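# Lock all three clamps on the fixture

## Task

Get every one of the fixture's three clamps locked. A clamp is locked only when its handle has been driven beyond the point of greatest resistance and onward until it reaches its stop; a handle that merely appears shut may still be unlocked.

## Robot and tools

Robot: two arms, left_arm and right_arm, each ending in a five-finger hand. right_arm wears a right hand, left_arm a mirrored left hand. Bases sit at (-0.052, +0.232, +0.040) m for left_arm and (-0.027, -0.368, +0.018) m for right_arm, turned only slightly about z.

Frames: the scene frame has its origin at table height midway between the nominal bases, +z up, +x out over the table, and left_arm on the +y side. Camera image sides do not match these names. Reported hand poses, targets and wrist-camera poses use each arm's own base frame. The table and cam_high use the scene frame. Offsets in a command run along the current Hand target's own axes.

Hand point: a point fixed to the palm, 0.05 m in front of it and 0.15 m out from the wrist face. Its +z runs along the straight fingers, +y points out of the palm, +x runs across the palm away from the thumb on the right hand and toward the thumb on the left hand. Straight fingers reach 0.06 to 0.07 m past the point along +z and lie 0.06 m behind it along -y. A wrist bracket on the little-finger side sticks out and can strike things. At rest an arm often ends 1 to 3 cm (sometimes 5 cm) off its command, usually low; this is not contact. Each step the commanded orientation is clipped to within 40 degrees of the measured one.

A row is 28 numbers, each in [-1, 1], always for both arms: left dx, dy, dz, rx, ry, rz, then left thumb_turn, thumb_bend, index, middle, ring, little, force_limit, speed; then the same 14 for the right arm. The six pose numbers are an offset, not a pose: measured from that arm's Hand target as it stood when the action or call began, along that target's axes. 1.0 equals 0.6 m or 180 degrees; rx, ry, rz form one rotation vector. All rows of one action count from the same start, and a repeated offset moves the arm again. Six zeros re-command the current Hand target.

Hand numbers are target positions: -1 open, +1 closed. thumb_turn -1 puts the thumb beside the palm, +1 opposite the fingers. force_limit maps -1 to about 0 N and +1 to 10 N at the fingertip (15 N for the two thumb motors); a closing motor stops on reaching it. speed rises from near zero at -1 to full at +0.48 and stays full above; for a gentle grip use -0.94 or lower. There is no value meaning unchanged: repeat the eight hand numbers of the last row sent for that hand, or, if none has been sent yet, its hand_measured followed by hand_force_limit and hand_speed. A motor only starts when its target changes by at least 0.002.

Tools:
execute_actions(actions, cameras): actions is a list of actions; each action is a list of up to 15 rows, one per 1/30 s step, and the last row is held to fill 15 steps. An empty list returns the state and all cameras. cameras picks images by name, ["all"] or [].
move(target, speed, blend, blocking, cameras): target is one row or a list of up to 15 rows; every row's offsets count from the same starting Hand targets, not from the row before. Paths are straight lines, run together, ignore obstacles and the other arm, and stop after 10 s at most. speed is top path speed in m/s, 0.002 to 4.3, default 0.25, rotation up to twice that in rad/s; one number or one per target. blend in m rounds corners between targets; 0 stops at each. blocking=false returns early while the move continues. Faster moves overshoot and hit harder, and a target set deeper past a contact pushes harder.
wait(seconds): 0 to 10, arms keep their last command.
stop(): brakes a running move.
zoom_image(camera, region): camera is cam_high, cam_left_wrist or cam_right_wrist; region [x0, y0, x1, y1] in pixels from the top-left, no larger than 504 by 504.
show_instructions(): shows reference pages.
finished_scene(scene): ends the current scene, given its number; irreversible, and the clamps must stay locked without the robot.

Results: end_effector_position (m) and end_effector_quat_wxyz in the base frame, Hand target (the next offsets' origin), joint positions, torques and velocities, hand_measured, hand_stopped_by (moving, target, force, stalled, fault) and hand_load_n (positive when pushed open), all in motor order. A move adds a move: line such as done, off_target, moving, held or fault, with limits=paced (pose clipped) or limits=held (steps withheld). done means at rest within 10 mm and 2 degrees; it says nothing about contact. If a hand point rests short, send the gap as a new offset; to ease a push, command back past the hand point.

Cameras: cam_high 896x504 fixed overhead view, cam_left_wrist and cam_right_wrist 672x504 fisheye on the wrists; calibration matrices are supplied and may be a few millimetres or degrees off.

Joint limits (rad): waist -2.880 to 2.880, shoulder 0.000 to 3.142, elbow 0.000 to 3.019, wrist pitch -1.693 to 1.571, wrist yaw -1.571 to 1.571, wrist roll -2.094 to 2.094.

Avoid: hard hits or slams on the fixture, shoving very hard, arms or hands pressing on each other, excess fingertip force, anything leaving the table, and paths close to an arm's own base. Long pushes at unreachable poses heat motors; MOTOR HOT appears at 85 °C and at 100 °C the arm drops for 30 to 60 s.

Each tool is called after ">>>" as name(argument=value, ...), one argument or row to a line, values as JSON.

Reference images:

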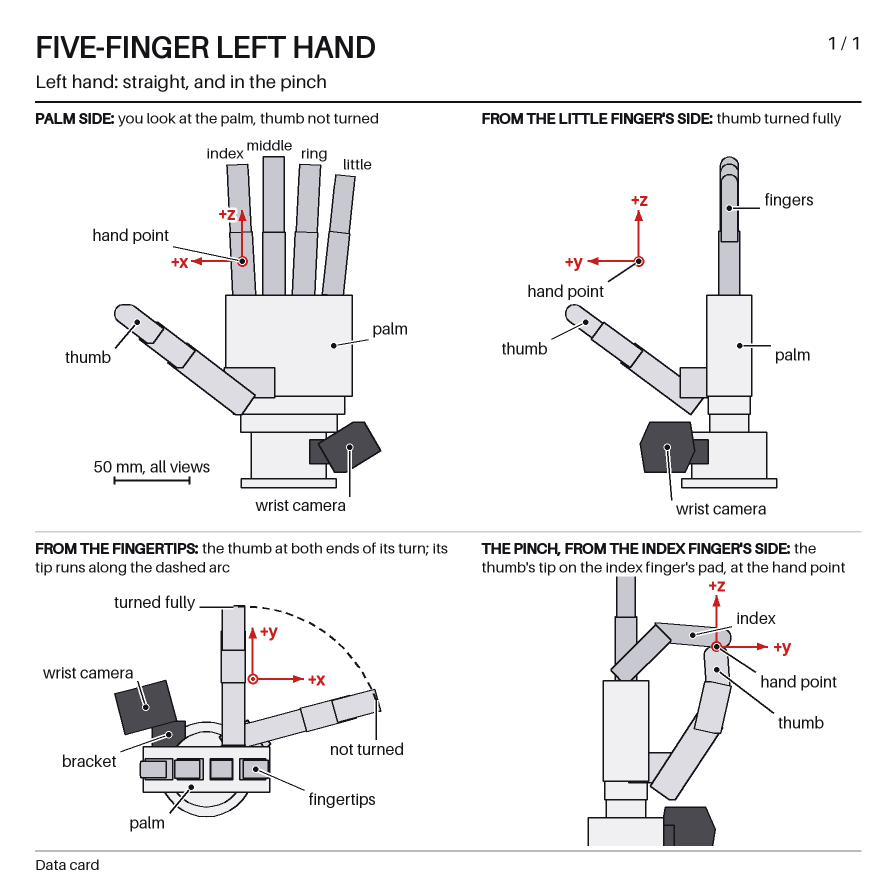

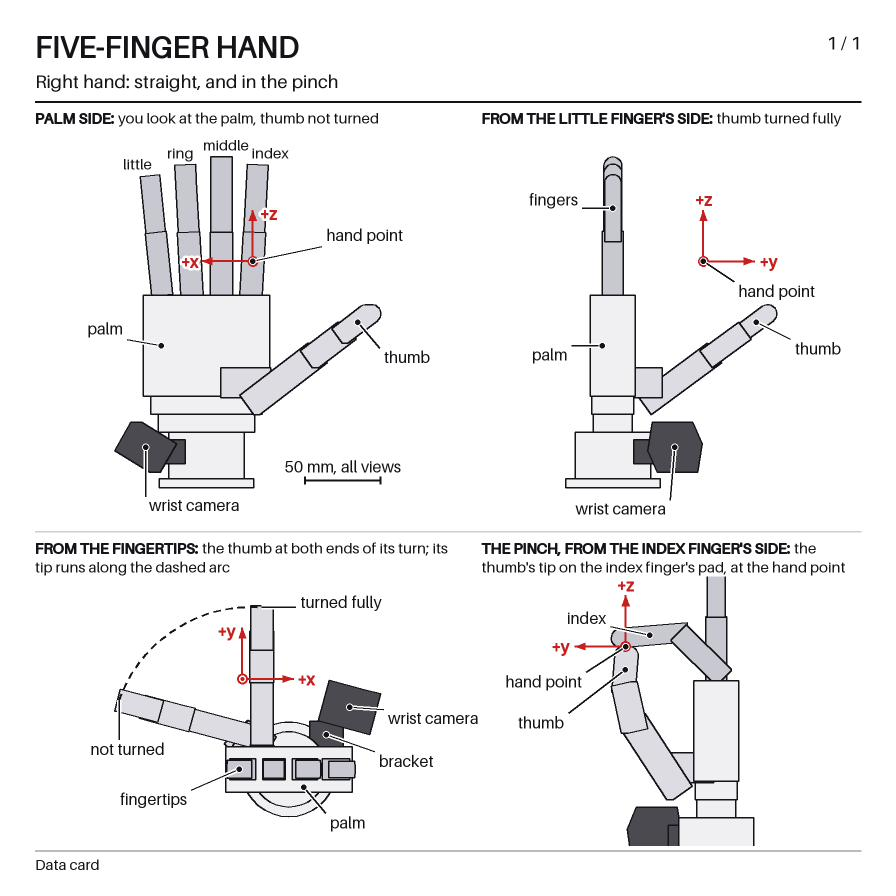

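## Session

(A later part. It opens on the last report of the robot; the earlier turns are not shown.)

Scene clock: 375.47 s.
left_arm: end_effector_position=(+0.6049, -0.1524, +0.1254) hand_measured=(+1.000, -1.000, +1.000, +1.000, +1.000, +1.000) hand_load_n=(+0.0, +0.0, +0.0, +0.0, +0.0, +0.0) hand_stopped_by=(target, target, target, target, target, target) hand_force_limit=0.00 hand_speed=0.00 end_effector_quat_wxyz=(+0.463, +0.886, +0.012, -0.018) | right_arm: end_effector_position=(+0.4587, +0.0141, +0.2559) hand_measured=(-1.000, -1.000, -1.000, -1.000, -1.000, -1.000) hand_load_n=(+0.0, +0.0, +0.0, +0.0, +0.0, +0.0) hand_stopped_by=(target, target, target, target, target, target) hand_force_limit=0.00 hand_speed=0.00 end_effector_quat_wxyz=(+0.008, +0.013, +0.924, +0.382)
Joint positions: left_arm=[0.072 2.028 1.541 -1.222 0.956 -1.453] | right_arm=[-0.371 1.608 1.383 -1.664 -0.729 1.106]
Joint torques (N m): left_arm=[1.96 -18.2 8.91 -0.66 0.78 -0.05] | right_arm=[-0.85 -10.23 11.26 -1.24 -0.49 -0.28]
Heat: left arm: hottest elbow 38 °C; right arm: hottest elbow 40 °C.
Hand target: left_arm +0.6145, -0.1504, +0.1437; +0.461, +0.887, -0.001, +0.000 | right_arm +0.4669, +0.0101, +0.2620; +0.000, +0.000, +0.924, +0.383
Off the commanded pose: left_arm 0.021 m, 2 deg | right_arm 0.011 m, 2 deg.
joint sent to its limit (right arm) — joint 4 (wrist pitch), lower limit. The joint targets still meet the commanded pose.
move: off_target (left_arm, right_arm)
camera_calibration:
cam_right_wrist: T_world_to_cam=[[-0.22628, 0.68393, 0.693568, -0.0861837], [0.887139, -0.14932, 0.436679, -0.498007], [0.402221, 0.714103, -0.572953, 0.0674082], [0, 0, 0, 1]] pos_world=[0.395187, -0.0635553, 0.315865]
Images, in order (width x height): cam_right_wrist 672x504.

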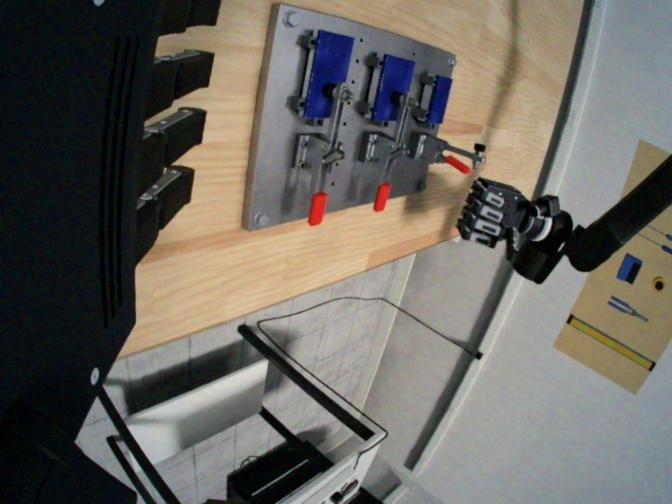

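>>> move(
  target=[
    [-0.0492,-0.0214,0.015,0,0,0,1,-1,1,1,1,1,0,0,0,0,0,0,0,0,-1,-1,-1,-1,-1,-1,0,0],
  ],
  speed=0.05,
  cameras=["cam_right_wrist"],
)

>>> zoom_image(
  camera="cam_right_wrist",
  region=[400, 100, 550, 250],
)

Scene clock: 384.10 s.
left_arm: end_effector_position=(+0.5841, -0.1535, +0.1228) hand_measured=(+1.000, -1.000, +1.000, +1.000, +1.000, +1.000) hand_load_n=(+0.0, -0.5, +0.0, +0.0, +0.0, +0.0) hand_stopped_by=(target, target, target, target, target, target) hand_force_limit=0.00 hand_speed=0.00 end_effector_quat_wxyz=(+0.463, +0.886, +0.009, -0.014) | right_arm: end_effector_position=(+0.4587, +0.0141, +0.2559) hand_measured=(-1.000, -1.000, -1.000, -1.000, -1.000, -1.000) hand_load_n=(+0.0, +0.0, +0.0, +0.0, +0.0, -0.5) hand_stopped_by=(target, target, target, target, target, target) hand_force_limit=0.00 hand_speed=0.00 end_effector_quat_wxyz=(+0.008, +0.013, +0.924, +0.382)
Joint positions: left_arm=[0.073 1.983 1.457 -1.178 0.957 -1.449] | right_arm=[-0.371 1.608 1.383 -1.664 -0.729 1.106]
Joint torques (N m): left_arm=[2.43 -17.44 5.94 0.46 0.69 0.02] | right_arm=[-0.73 -10.29 11.26 -1.25 -0.51 -0.29]
Heat: left arm: hottest elbow 38 °C; right arm: hottest elbow 40 °C.
Hand target: left_arm +0.5850, -0.1506, +0.1280; +0.461, +0.887, -0.001, +0.000 | right_arm +0.4669, +0.0101, +0.2620; +0.000, +0.000, +0.924, +0.383
Off the commanded pose: left_arm 0.006 m, 2 deg | right_arm 0.011 m, 2 deg.
joint sent to its limit (right arm) — joint 4 (wrist pitch), lower limit. The joint targets still meet the commanded pose.
move: off_target (right_arm)
camera_calibration:
cam_right_wrist: T_world_to_cam=[[-0.22628, 0.68393, 0.693568, -0.0861837], [0.887139, -0.14932, 0.436679, -0.498007], [0.402221, 0.714103, -0.572953, 0.0674082], [0, 0, 0, 1]] pos_world=[0.395187, -0.0635553, 0.315865]
Images, in order (width x height): cam_right_wrist 672x504.

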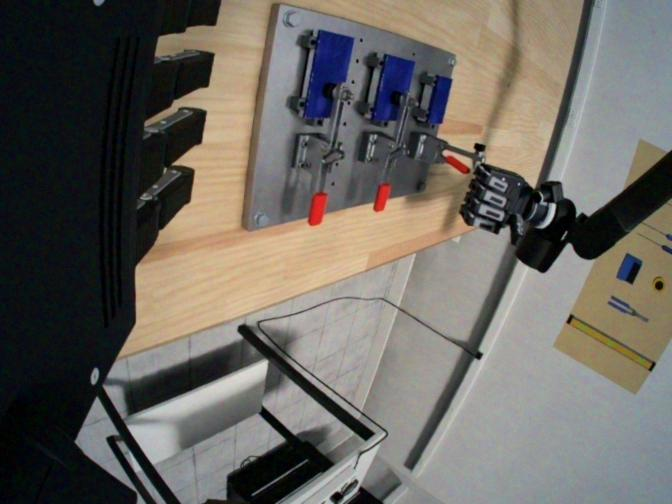

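Scaled by 3.360 from the camera's 672x504 image, which has a finer 960x720 frame.

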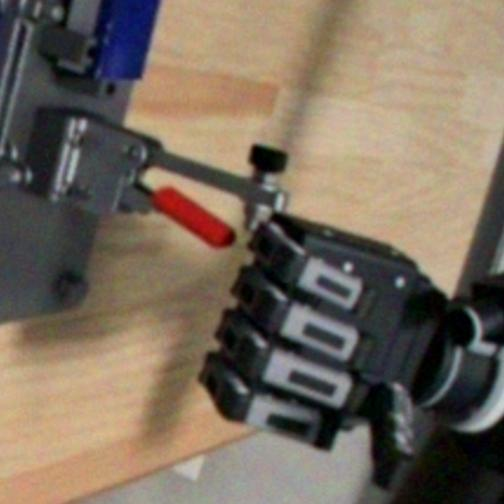

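>>> execute_actions(
  actions=[],
)

>>> zoom_image(
  camera="cam_high",
  region=[410, 130, 490, 210],
)

Scene clock: 386.87 s.
left_arm: end_effector_position=(+0.5841, -0.1535, +0.1228) hand_measured=(+1.000, -1.000, +1.000, +1.000, +1.000, +1.000) hand_load_n=(+0.0, +0.0, +0.0, +0.0, +0.0, +0.0) hand_stopped_by=(target, target, target, target, target, target) hand_force_limit=0.00 hand_speed=0.00 end_effector_quat_wxyz=(+0.463, +0.886, +0.009, -0.014) | right_arm: end_effector_position=(+0.4587, +0.0141, +0.2559) hand_measured=(-1.000, -1.000, -1.000, -1.000, -1.000, -1.000) hand_load_n=(+0.0, +0.0, +0.0, +0.0, +0.0, +0.0) hand_stopped_by=(target, target, target, target, target, target) hand_force_limit=0.00 hand_speed=0.00 end_effector_quat_wxyz=(+0.008, +0.013, +0.924, +0.382)
Joint positions: left_arm=[0.073 1.983 1.457 -1.178 0.957 -1.449] | right_arm=[-0.371 1.608 1.383 -1.664 -0.729 1.106]
Joint velocities: within noise
Joint torques (N m): left_arm=[2.37 -17.38 5.91 0.53 0.73 -0.01] | right_arm=[-0.56 -10.17 11.29 -1.17 -0.5 -0.29]
Motor temperatures (°C): left_arm=[31 35 37 29 27 24] | right_arm=[28 30 40 26 27 27]
Heat: left arm: hottest elbow 37 °C; right arm: hottest elbow 40 °C.
Hand target: left_arm +0.5850, -0.1506, +0.1280; +0.461, +0.887, -0.001, +0.000 | right_arm +0.4669, +0.0101, +0.2620; +0.000, +0.000, +0.924, +0.383
Off the commanded pose: left_arm 0.006 m, 2 deg | right_arm 0.011 m, 2 deg.
camera_calibration:
cam_left_wrist: T_world_to_cam=[[0.278955, 0.564256, -0.777045, 0.0192624], [0.856703, 0.21936, 0.466841, -0.51402], [0.43387, -0.795925, -0.422208, -0.209983], [0, 0, 0, 1]] pos_world=[0.526095, -0.0652441, 0.166277]
cam_right_wrist: T_world_to_cam=[[-0.22628, 0.68393, 0.693568, -0.0861837], [0.887139, -0.14932, 0.436679, -0.498007], [0.402221, 0.714103, -0.572953, 0.0674082], [0, 0, 0, 1]] pos_world=[0.395187, -0.0635553, 0.315865]

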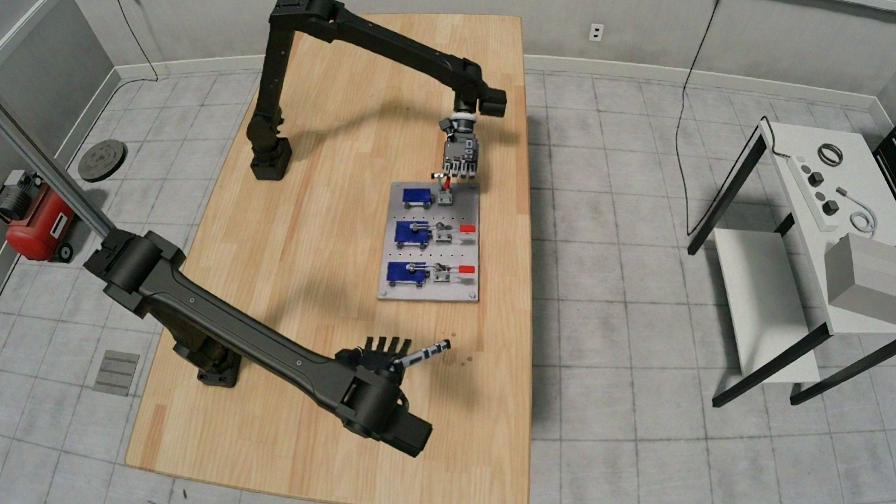

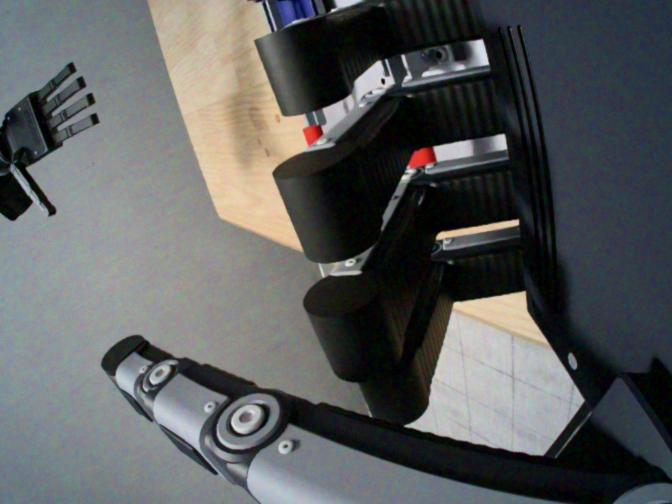

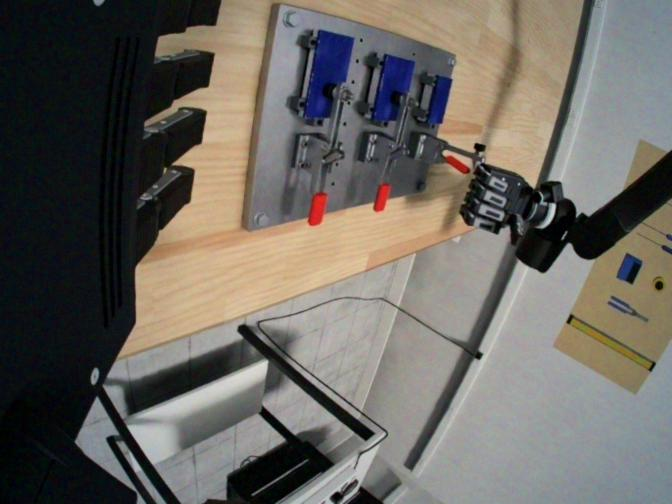

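Scaled by 6.300 from the camera's 896x504 image, which has a finer 1280x720 frame.

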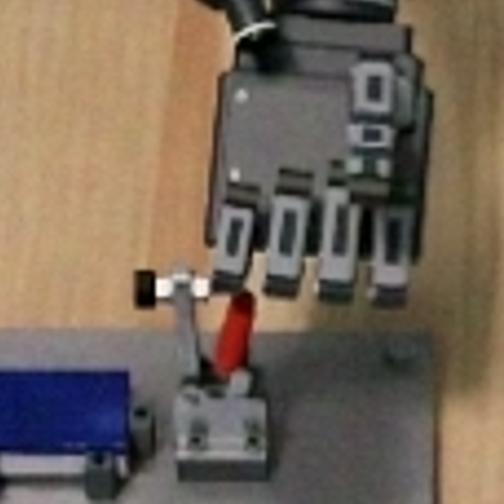

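>>> move(
  target=[
    [0.0383,-0.0109,0.0077,0,0,0,1,-1,1,1,1,1,0,0,0,0,0,0,0,0,-1,-1,-1,-1,-1,-1,0,0],
    [0,-0.0109,0.0077,0,0,0,1,-1,1,1,1,1,0,0,0,0,0,0,0,0,-1,-1,-1,-1,-1,-1,0,0],
  ],
  speed=0.05,
  cameras=["cam_right_wrist","cam_high"],
)

>>> zoom_image(
  camera="cam_right_wrist",
  region=[400, 100, 550, 250],
)

>>> zoom_image(
  camera="cam_high",
  region=[410, 130, 490, 210],
)

Scene clock: 399.00 s.
left_arm: end_effector_position=(+0.5862, -0.1534, +0.1181) hand_measured=(+1.000, -1.000, +1.000, +1.000, +1.000, +1.000) hand_load_n=(+0.0, +0.0, +0.0, +0.0, +0.0, +0.0) hand_stopped_by=(target, target, target, target, target, target) hand_force_limit=0.00 hand_speed=0.00 end_effector_quat_wxyz=(+0.463, +0.886, +0.006, -0.009) | right_arm: end_effector_position=(+0.4587, +0.0141, +0.2559) hand_measured=(-1.000, -1.000, -1.000, -1.000, -1.000, -1.000) hand_load_n=(+0.0, +0.0, +0.0, +0.0, -0.5, +0.0) hand_stopped_by=(target, target, target, target, target, target) hand_force_limit=0.00 hand_speed=0.00 end_effector_quat_wxyz=(+0.008, +0.013, +0.924, +0.382)
Joint positions: left_arm=[0.073 1.99 1.455 -1.157 0.957 -1.449] | right_arm=[-0.371 1.608 1.383 -1.664 -0.729 1.106]
Joint torques (N m): left_arm=[2.08 -17.14 5.38 0.46 0.72 0] | right_arm=[-0.56 -9.93 11.26 -1.2 -0.48 -0.27]
Heat: left arm: hottest shoulder 36 °C; right arm: hottest elbow 41 °C.
Hand target: left_arm +0.5849, -0.1506, +0.1200; +0.461, +0.887, -0.001, +0.000 | right_arm +0.4669, +0.0101, +0.2620; +0.000, +0.000, +0.924, +0.383
Off the commanded pose: left_arm 0.004 m, 1 deg | right_arm 0.011 m, 2 deg.
joint sent to its limit (right arm) — joint 4 (wrist pitch), lower limit. The joint targets still meet the commanded pose.
move: off_target (right_arm)
camera_calibration:
cam_right_wrist: T_world_to_cam=[[-0.22628, 0.68393, 0.693568, -0.0861837], [0.887139, -0.14932, 0.436679, -0.498007], [0.402221, 0.714103, -0.572953, 0.0674082], [0, 0, 0, 1]] pos_world=[0.395187, -0.0635553, 0.315865]
Images, in order (width x height): cam_high 896x504, cam_right_wrist 672x504.

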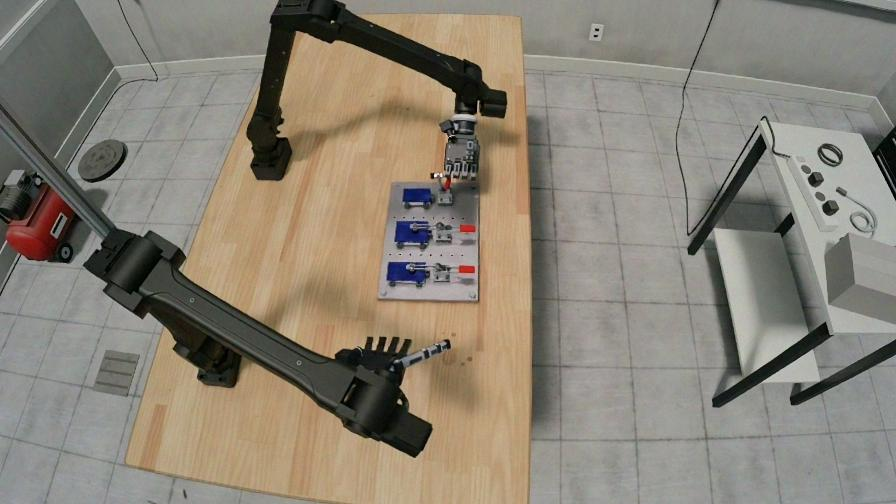

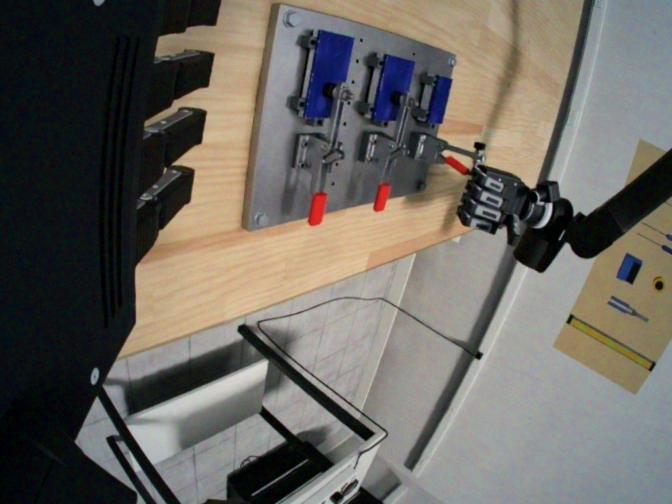

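Scaled by 3.360 from the camera's 672x504 image, which has a finer 960x720 frame.

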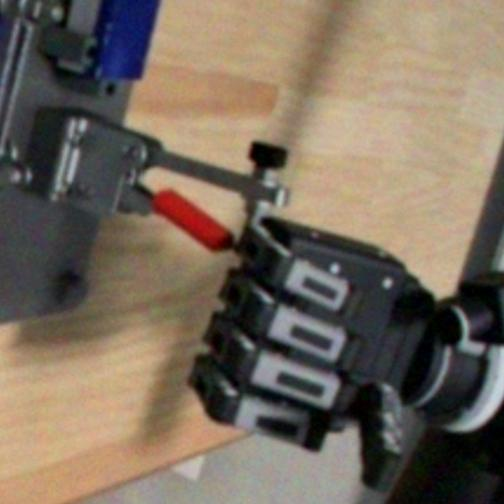

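Scaled by 6.300 from the camera's 896x504 image, which has a finer 1280x720 frame.

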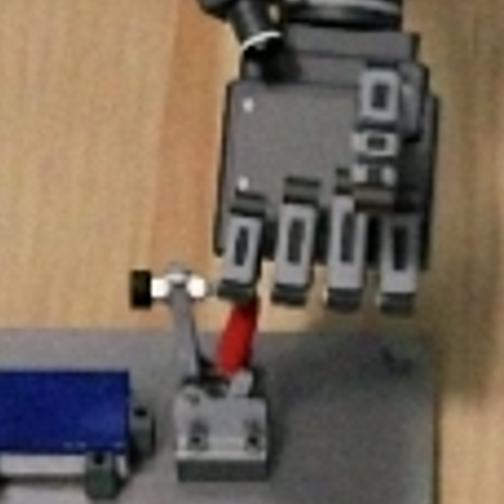

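>>> move(
  target=[
    [-0.0583,-0.0082,0.0057,0,0,0,1,-1,1,1,1,1,0,0,0,0,0,0,0,0,-1,-1,-1,-1,-1,-1,0,0],
    [-0.0933,-0.0273,0.0191,0,0,0,1,-1,1,1,1,1,0,0,0,0,0,0,0,0,-1,-1,-1,-1,-1,-1,0,0],
  ],
  speed=0.06,
  blend=[0.005,0],
  cameras=["cam_right_wrist","cam_high"],
)

>>> zoom_image(
  camera="cam_right_wrist",
  region=[400, 100, 550, 250],
)

>>> zoom_image(
  camera="cam_high",
  region=[410, 130, 490, 210],
)

Scene clock: 408.63 s.
left_arm: end_effector_position=(+0.5270, -0.1560, +0.0939) hand_measured=(+1.000, -1.000, +1.000, +1.000, +1.000, +1.000) hand_load_n=(+0.0, -0.5, +0.0, +0.0, +0.0, +0.0) hand_stopped_by=(target, target, target, target, target, target) hand_force_limit=0.00 hand_speed=0.00 end_effector_quat_wxyz=(+0.462, +0.886, +0.007, -0.015) | right_arm: end_effector_position=(+0.4587, +0.0141, +0.2559) hand_measured=(-1.000, -1.000, -1.000, -1.000, -1.000, -1.000) hand_load_n=(+0.0, +0.0, +0.0, +0.0, +0.0, +0.0) hand_stopped_by=(target, target, target, target, target, target) hand_force_limit=0.00 hand_speed=0.00 end_effector_quat_wxyz=(+0.008, +0.013, +0.924, +0.382)
Joint positions: left_arm=[0.077 1.906 1.24 -1.051 0.955 -1.434] | right_arm=[-0.371 1.608 1.383 -1.664 -0.729 1.106]
Joint torques (N m): left_arm=[2.49 -15.5 5.5 0.43 0.76 -0.01] | right_arm=[-0.67 -10.11 11.36 -1.21 -0.51 -0.27]
Heat: left arm: hottest shoulder 36 °C; right arm: hottest elbow 41 °C.
Hand target: left_arm +0.5289, -0.1505, +0.0999; +0.461, +0.887, +0.000, +0.000 | right_arm +0.4669, +0.0101, +0.2620; +0.000, +0.000, +0.924, +0.383
Off the commanded pose: left_arm 0.008 m, 2 deg | right_arm 0.011 m, 2 deg.
joint sent to its limit (right arm) — joint 4 (wrist pitch), lower limit. The joint targets still meet the commanded pose.
move: off_target (right_arm)
camera_calibration:
cam_right_wrist: T_world_to_cam=[[-0.22628, 0.68393, 0.693568, -0.0861837], [0.887139, -0.14932, 0.436679, -0.498007], [0.402221, 0.714103, -0.572953, 0.0674082], [0, 0, 0, 1]] pos_world=[0.395187, -0.0635553, 0.315865]
Images, in order (width x height): cam_high 896x504, cam_right_wrist 672x504.

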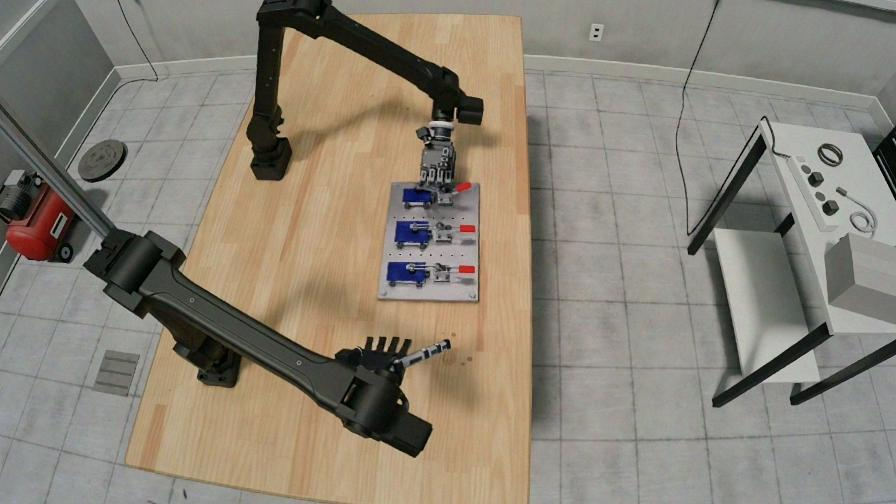

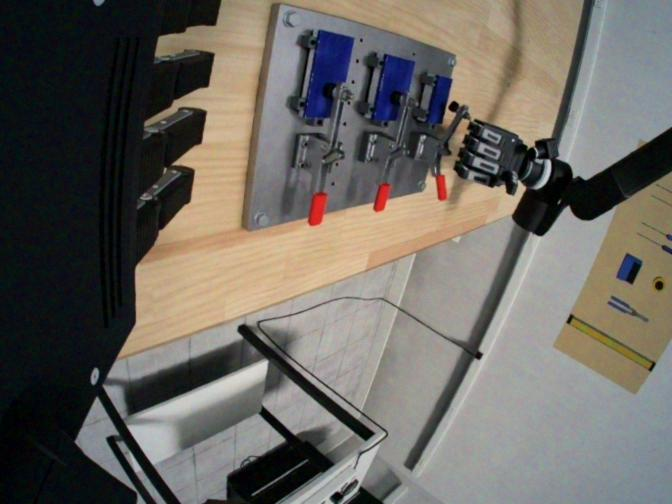

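Scaled by 3.360 from the camera's 672x504 image, which has a finer 960x720 frame.

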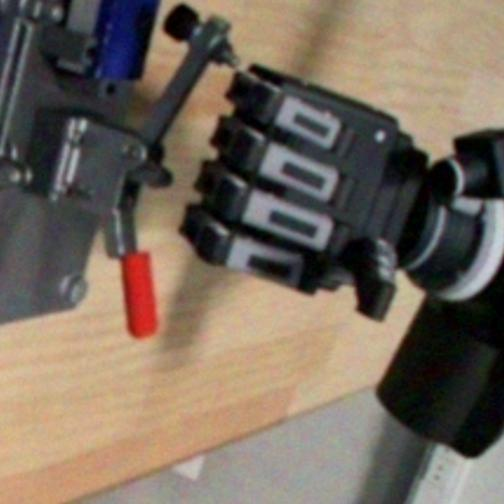

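Scaled by 6.300 from the camera's 896x504 image, which has a finer 1280x720 frame.

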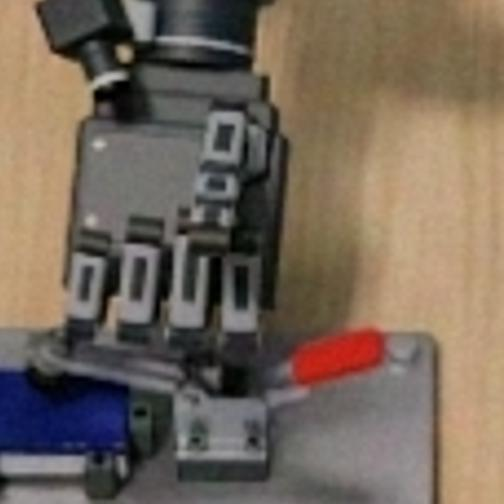

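>>> move(
  target=[
    [0,0.082,-0.0574,0,0,0,1,-1,1,1,1,1,0,0,0,0,0,0,0,0,-1,-1,-1,-1,-1,-1,0,0],
    [0.1517,0.079,-0.0615,0,0,0,1,-1,1,1,1,1,0,0,0,0,0,0,0,0,-1,-1,-1,-1,-1,-1,0,0],
    [0.1517,0.004,-0.009,0,0,0,1,-1,1,1,1,1,0,0,0,0,0,0,0,0,-1,-1,-1,-1,-1,-1,0,0],
  ],
  speed=0.12,
  blend=[0.01,0.01,0],
  cameras=["cam_right_wrist","cam_high"],
)

>>> zoom_image(
  camera="cam_right_wrist",
  region=[350, 80, 550, 280],
)

>>> zoom_image(
  camera="cam_high",
  region=[400, 120, 500, 220],
)

Scene clock: 419.90 s.
left_arm: end_effector_position=(+0.6177, -0.1490, +0.1094) hand_measured=(+1.000, -1.000, +1.000, +1.000, +1.000, +1.000) hand_load_n=(+0.0, +0.0, +0.0, +0.0, +0.0, +0.0) hand_stopped_by=(target, target, target, target, target, target) hand_force_limit=0.00 hand_speed=0.00 end_effector_quat_wxyz=(+0.461, +0.887, +0.000, -0.003) | right_arm: end_effector_position=(+0.4587, +0.0141, +0.2559) hand_measured=(-1.000, -1.000, -1.000, -1.000, -1.000, -1.000) hand_load_n=(+0.0, +0.0, +0.0, +0.0, +0.0, +0.0) hand_stopped_by=(target, target, target, target, target, target) hand_force_limit=0.00 hand_speed=0.00 end_effector_quat_wxyz=(+0.008, +0.013, +0.924, +0.382)
Joint positions: left_arm=[0.077 2.073 1.569 -1.184 0.954 -1.434] | right_arm=[-0.371 1.608 1.383 -1.664 -0.729 1.106]
Joint torques (N m): left_arm=[2.14 -17.49 6.31 0.38 0.86 -0.14] | right_arm=[-0.5 -9.82 11.28 -1.24 -0.51 -0.29]
Heat: left arm: hottest shoulder 37 °C; right arm: hottest elbow 41 °C.
Hand target: left_arm +0.6200, -0.1475, +0.1051; +0.461, +0.887, -0.001, +0.000 | right_arm +0.4669, +0.0101, +0.2620; +0.000, +0.000, +0.924, +0.383
Off the commanded pose: left_arm 0.005 m, 0 deg | right_arm 0.011 m, 2 deg.
joint sent to its limit (right arm) — joint 4 (wrist pitch), lower limit. The joint targets still meet the commanded pose.
move: off_target (right_arm)
camera_calibration:
cam_right_wrist: T_world_to_cam=[[-0.22628, 0.68393, 0.693568, -0.0861837], [0.887139, -0.14932, 0.436679, -0.498007], [0.402221, 0.714103, -0.572953, 0.0674082], [0, 0, 0, 1]] pos_world=[0.395187, -0.0635553, 0.315865]
Images, in order (width x height): cam_high 896x504, cam_right_wrist 672x504.

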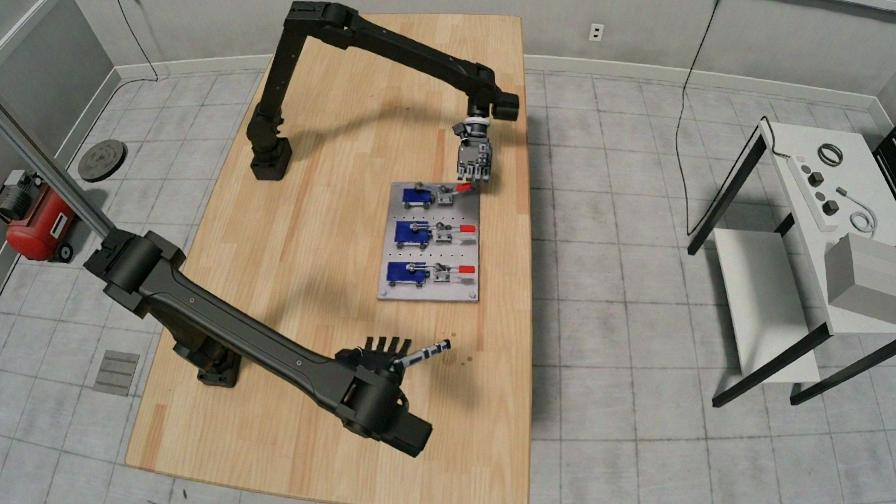

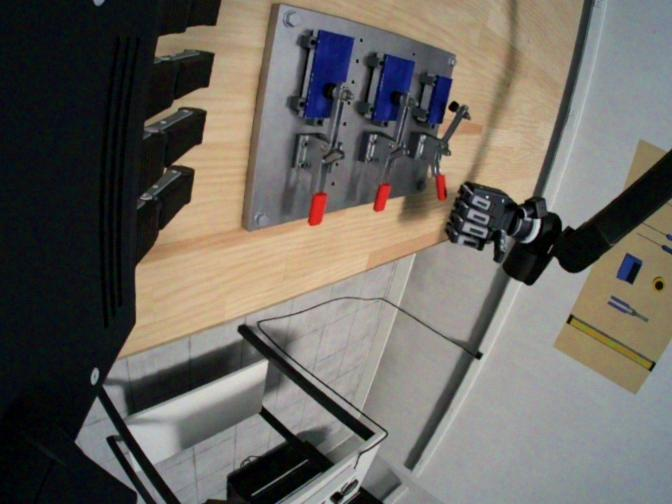

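Scaled by 2.520 from the camera's 672x504 image, which has a finer 960x720 frame.

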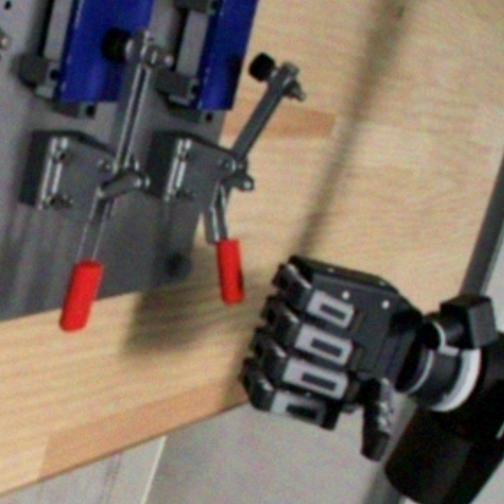

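Scaled by 5.040 from the camera's 896x504 image, which has a finer 1280x720 frame.

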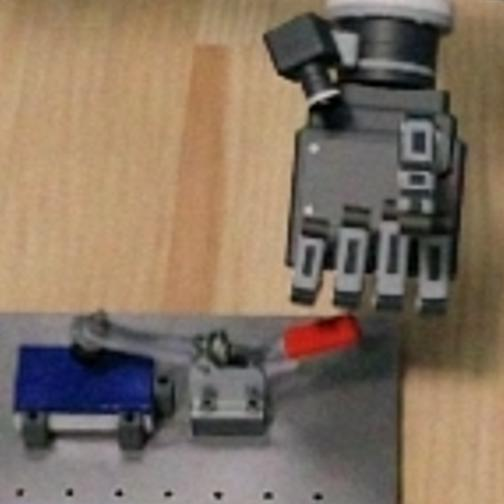

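>>> move(
  target=[
    [0,-0.0614,0.043,0,0,0,1,-1,1,1,1,1,0,0,0,0,0,0,0,0,-1,-1,-1,-1,-1,-1,0,0],
  ],
  speed=0.06,
  cameras=["cam_right_wrist"],
)

>>> zoom_image(
  camera="cam_right_wrist",
  region=[350, 80, 550, 280],
)

Scene clock: 424.23 s.
left_arm: end_effector_position=(+0.6209, -0.1489, +0.0791) hand_measured=(+1.000, -1.000, +1.000, +1.000, +1.000, +1.000) hand_load_n=(+0.0, +0.0, +0.0, +0.0, +0.0, +0.0) hand_stopped_by=(target, target, target, target, target, target) hand_force_limit=0.00 hand_speed=0.00 end_effector_quat_wxyz=(+0.464, +0.886, -0.004, +0.006) | right_arm: end_effector_position=(+0.4587, +0.0141, +0.2559) hand_measured=(-1.000, -1.000, -1.000, -1.000, -1.000, -1.000) hand_load_n=(+0.0, +0.0, +0.5, +0.0, +0.0, +0.0) hand_stopped_by=(target, target, target, target, target, target) hand_force_limit=0.00 hand_speed=0.00 end_effector_quat_wxyz=(+0.008, +0.013, +0.924, +0.382)
Joint positions: left_arm=[0.077 2.116 1.548 -1.101 0.961 -1.434] | right_arm=[-0.371 1.608 1.383 -1.664 -0.729 1.106]
Joint torques (N m): left_arm=[1.85 -15.56 5.44 0.68 0.52 -0.16] | right_arm=[-0.38 -10.11 11.32 -1.17 -0.5 -0.3]
Heat: left arm: hottest shoulder 37 °C; right arm: hottest elbow 41 °C.
Hand target: left_arm +0.6201, -0.1474, +0.0601; +0.461, +0.887, +0.000, +0.000 | right_arm +0.4669, +0.0101, +0.2620; +0.000, +0.000, +0.924, +0.383
Off the commanded pose: left_arm 0.019 m, 1 deg | right_arm 0.011 m, 2 deg.
joint sent to its limit (right arm) — joint 4 (wrist pitch), lower limit. The joint targets still meet the commanded pose.
move: off_target (left_arm, right_arm)
camera_calibration:
cam_right_wrist: T_world_to_cam=[[-0.22628, 0.68393, 0.693568, -0.0861837], [0.887139, -0.14932, 0.436679, -0.498007], [0.402221, 0.714103, -0.572953, 0.0674082], [0, 0, 0, 1]] pos_world=[0.395187, -0.0635553, 0.315865]
Images, in order (width x height): cam_right_wrist 672x504.

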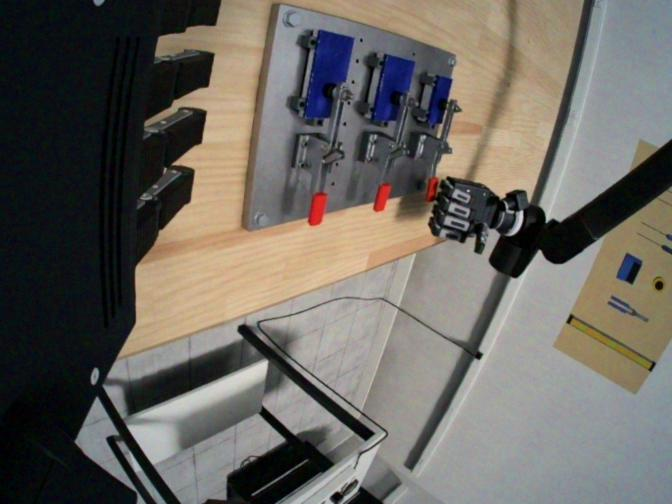

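Scaled by 2.520 from the camera's 672x504 image, which has a finer 960x720 frame.

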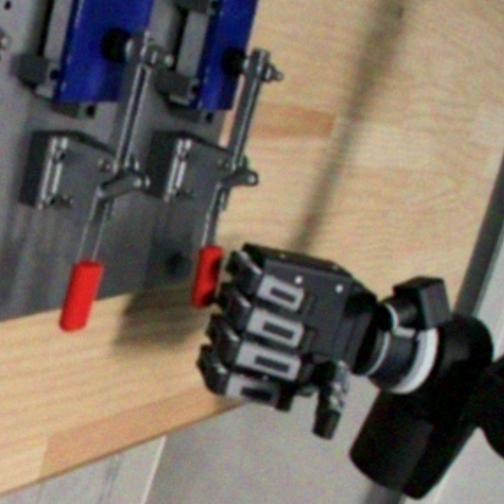

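>>> move(
  target=[
    [-0.01,-0.1092,0.0765,0,0,0,1,-1,1,1,1,1,0,0,0,0,0,0,0,0,-1,-1,-1,-1,-1,-1,0,0],
  ],
  speed=0.06,
)

>>> move(
  target=[
    [-0.01,-0.1092,0.0765,0,0,0,1,-1,1,1,1,1,0,0,0,0,0,0,0,0,-1,-1,-1,-1,-1,-1,0,0],
  ],
  speed=0.06,
  cameras=["cam_right_wrist"],
)

>>> zoom_image(
  camera="cam_right_wrist",
  region=[350, 80, 550, 280],
)

Scene clock: 428.60 s.
left_arm: end_effector_position=(+0.6293, -0.1297, +0.0626) hand_measured=(+1.000, -1.000, +1.000, +1.000, +1.000, +1.000) hand_load_n=(+0.0, +0.0, +0.0, +0.0, +0.0, -4.0) hand_stopped_by=(target, target, target, target, target, target) hand_force_limit=0.00 hand_speed=0.00 end_effector_quat_wxyz=(+0.477, +0.878, -0.004, +0.046) | right_arm: end_effector_position=(+0.4587, +0.0141, +0.2559) hand_measured=(-1.000, -1.000, -1.000, -1.000, -1.000, -1.000) hand_load_n=(+0.0, +0.0, +0.0, +0.0, +0.0, +0.0) hand_stopped_by=(target, target, target, target, target, target) hand_force_limit=0.00 hand_speed=0.00 end_effector_quat_wxyz=(+0.008, +0.013, +0.924, +0.382)
Joint positions: left_arm=[0.11 2.14 1.513 -0.974 0.999 -1.434] | right_arm=[-0.371 1.608 1.383 -1.664 -0.729 1.106]
Joint torques (N m): left_arm=[0.09 -9.88 3.45 1.76 -1.22 -0.01] | right_arm=[-0.67 -10.46 11.25 -1.21 -0.5 -0.29]
Heat: left arm: hottest shoulder 37 °C; right arm: hottest elbow 41 °C.
Hand target: left_arm +0.6141, -0.1473, -0.0198; +0.461, +0.887, +0.000, +0.000 | right_arm +0.4669, +0.0101, +0.2620; +0.000, +0.000, +0.924, +0.383
Off the commanded pose: left_arm 0.086 m, 6 deg | right_arm 0.011 m, 2 deg.
joint sent to its limit (right arm) — joint 4 (wrist pitch), lower limit. The joint targets still meet the commanded pose.
move: off_target (left_arm, right_arm)

Scene clock: 430.37 s.
left_arm: end_effector_position=(+0.6318, -0.1184, +0.0353) hand_measured=(+1.000, -1.000, +1.000, +1.000, +1.000, +1.000) hand_load_n=(+0.0, +0.0, +0.0, +0.0, +0.5, -0.5) hand_stopped_by=(target, target, target, target, target, target) hand_force_limit=0.00 hand_speed=0.00 end_effector_quat_wxyz=(+0.487, +0.871, -0.003, +0.066) | right_arm: end_effector_position=(+0.4587, +0.0141, +0.2559) hand_measured=(-1.000, -1.000, -1.000, -1.000, -1.000, -1.000) hand_load_n=(+0.0, -0.5, +0.0, +0.0, +0.0, +0.0) hand_stopped_by=(target, target, target, target, target, target) hand_force_limit=0.00 hand_speed=0.00 end_effector_quat_wxyz=(+0.008, +0.013, +0.924, +0.382)
Joint positions: left_arm=[0.131 2.186 1.487 -0.869 1.028 -1.436] | right_arm=[-0.371 1.608 1.383 -1.664 -0.729 1.106]
Joint torques (N m): left_arm=[-1.14 -4.37 2.36 2.67 -2.66 0.24] | right_arm=[-0.73 -10.34 11.3 -1.22 -0.5 -0.32]
Heat: left arm: hottest shoulder 37 °C; right arm: hottest elbow 41 °C.
Hand target: left_arm +0.6083, -0.1472, -0.0998; +0.461, +0.887, -0.001, +0.001 | right_arm +0.4669, +0.0101, +0.2620; +0.000, +0.000, +0.924, +0.383
Off the commanded pose: left_arm 0.140 m, 8 deg | right_arm 0.011 m, 2 deg.
joint sent to its limit (right arm) — joint 4 (wrist pitch), lower limit. The joint targets still meet the commanded pose.
move: off_target (left_arm, right_arm)
camera_calibration:
cam_right_wrist: T_world_to_cam=[[-0.22628, 0.68393, 0.693568, -0.0861837], [0.887139, -0.14932, 0.436679, -0.498007], [0.402221, 0.714103, -0.572953, 0.0674082], [0, 0, 0, 1]] pos_world=[0.395187, -0.0635553, 0.315865]
Images, in order (width x height): cam_right_wrist 672x504.

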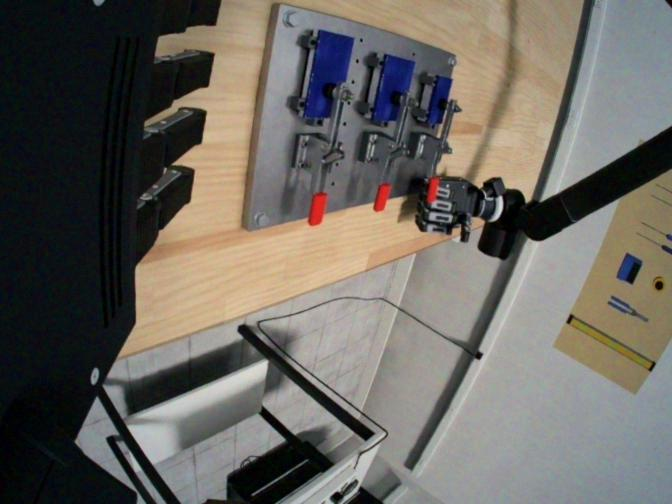

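Scaled by 2.520 from the camera's 672x504 image, which has a finer 960x720 frame.

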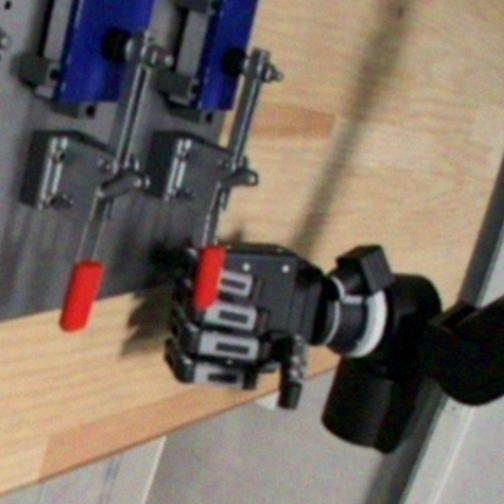

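>>> move(
  target=[
    [0.02,0.314,-0.22,0,0,0,1,-1,1,1,1,1,0,0,0,0,0,0,0,0,-1,-1,-1,-1,-1,-1,0,0],
    [0.02,0.3227,-0.2221,-0.0833,0,0,1,-1,1,1,1,1,0,0,0,0,0,0,0,0,-1,-1,-1,-1,-1,-1,0,0],
  ],
  speed=0.1,
  cameras=["cam_right_wrist","cam_high"],
)

>>> zoom_image(
  camera="cam_right_wrist",
  region=[350, 80, 550, 280],
)

>>> zoom_image(
  camera="cam_high",
  region=[400, 120, 500, 220],
)

Scene clock: 451.67 s.
left_arm: end_effector_position=(+0.6110, -0.1512, +0.1307) hand_measured=(+1.000, -1.000, +1.000, +1.000, +1.000, +1.000) hand_load_n=(+0.0, -0.5, +0.0, +0.0, +0.0, +0.0) hand_stopped_by=(target, target, target, target, target, target) hand_force_limit=0.00 hand_speed=0.00 end_effector_quat_wxyz=(+0.572, +0.820, +0.008, -0.008) | right_arm: end_effector_position=(+0.4587, +0.0141, +0.2559) hand_measured=(-1.000, -1.000, -1.000, -1.000, -1.000, -1.000) hand_load_n=(+0.0, +0.0, +0.0, +0.0, +0.0, +0.0) hand_stopped_by=(target, target, target, target, target, target) hand_force_limit=0.00 hand_speed=0.00 end_effector_quat_wxyz=(+0.008, +0.013, +0.924, +0.382)
Joint positions: left_arm=[0.09 2.121 1.557 -1.259 1.207 -1.326] | right_arm=[-0.371 1.608 1.383 -1.664 -0.729 1.106]
Joint torques (N m): left_arm=[2.32 -16.62 8.58 -0.72 0.99 0.03] | right_arm=[-0.62 -10.23 11.25 -1.2 -0.52 -0.3]
Heat: left arm: hottest shoulder 35 °C; right arm: hottest elbow 41 °C.
Hand target: left_arm +0.6200, -0.1494, +0.1352; +0.573, +0.819, -0.001, +0.000 | right_arm +0.4669, +0.0101, +0.2620; +0.000, +0.000, +0.924, +0.383
Off the commanded pose: left_arm 0.010 m, 1 deg | right_arm 0.011 m, 2 deg.
joint sent to its limit (right arm) — joint 4 (wrist pitch), lower limit. The joint targets still meet the commanded pose.
move: off_target (right_arm)
camera_calibration:
cam_right_wrist: T_world_to_cam=[[-0.22628, 0.68393, 0.693568, -0.0861837], [0.887139, -0.14932, 0.436679, -0.498007], [0.402221, 0.714103, -0.572953, 0.0674082], [0, 0, 0, 1]] pos_world=[0.395187, -0.0635553, 0.315865]
Images, in order (width x height): cam_high 896x504, cam_right_wrist 672x504.

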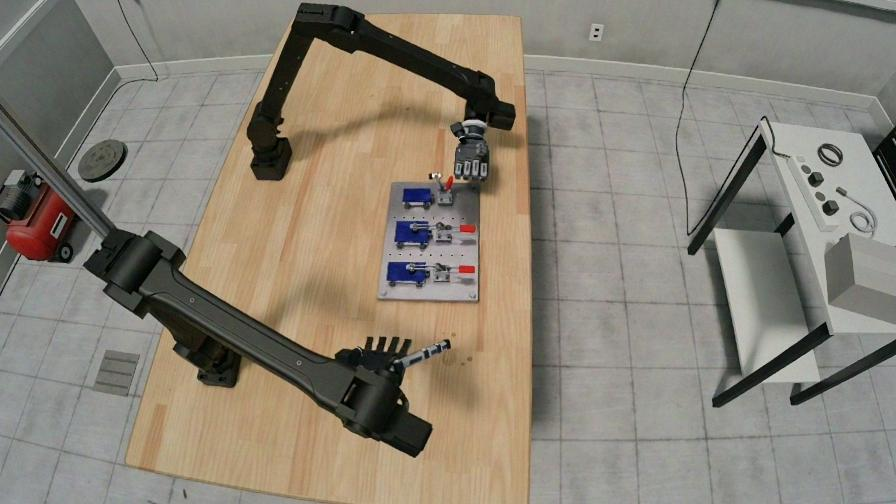

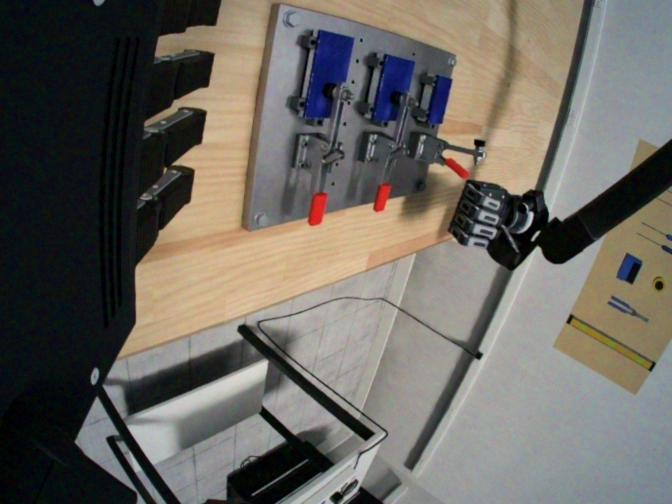

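Scaled by 2.520 from the camera's 672x504 image, which has a finer 960x720 frame.

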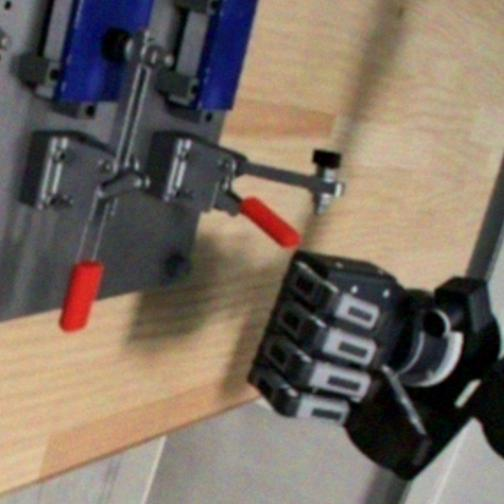

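Scaled by 5.040 from the camera's 896x504 image, which has a finer 1280x720 frame.

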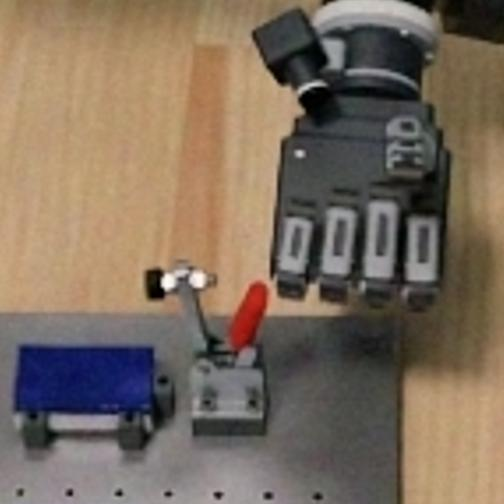

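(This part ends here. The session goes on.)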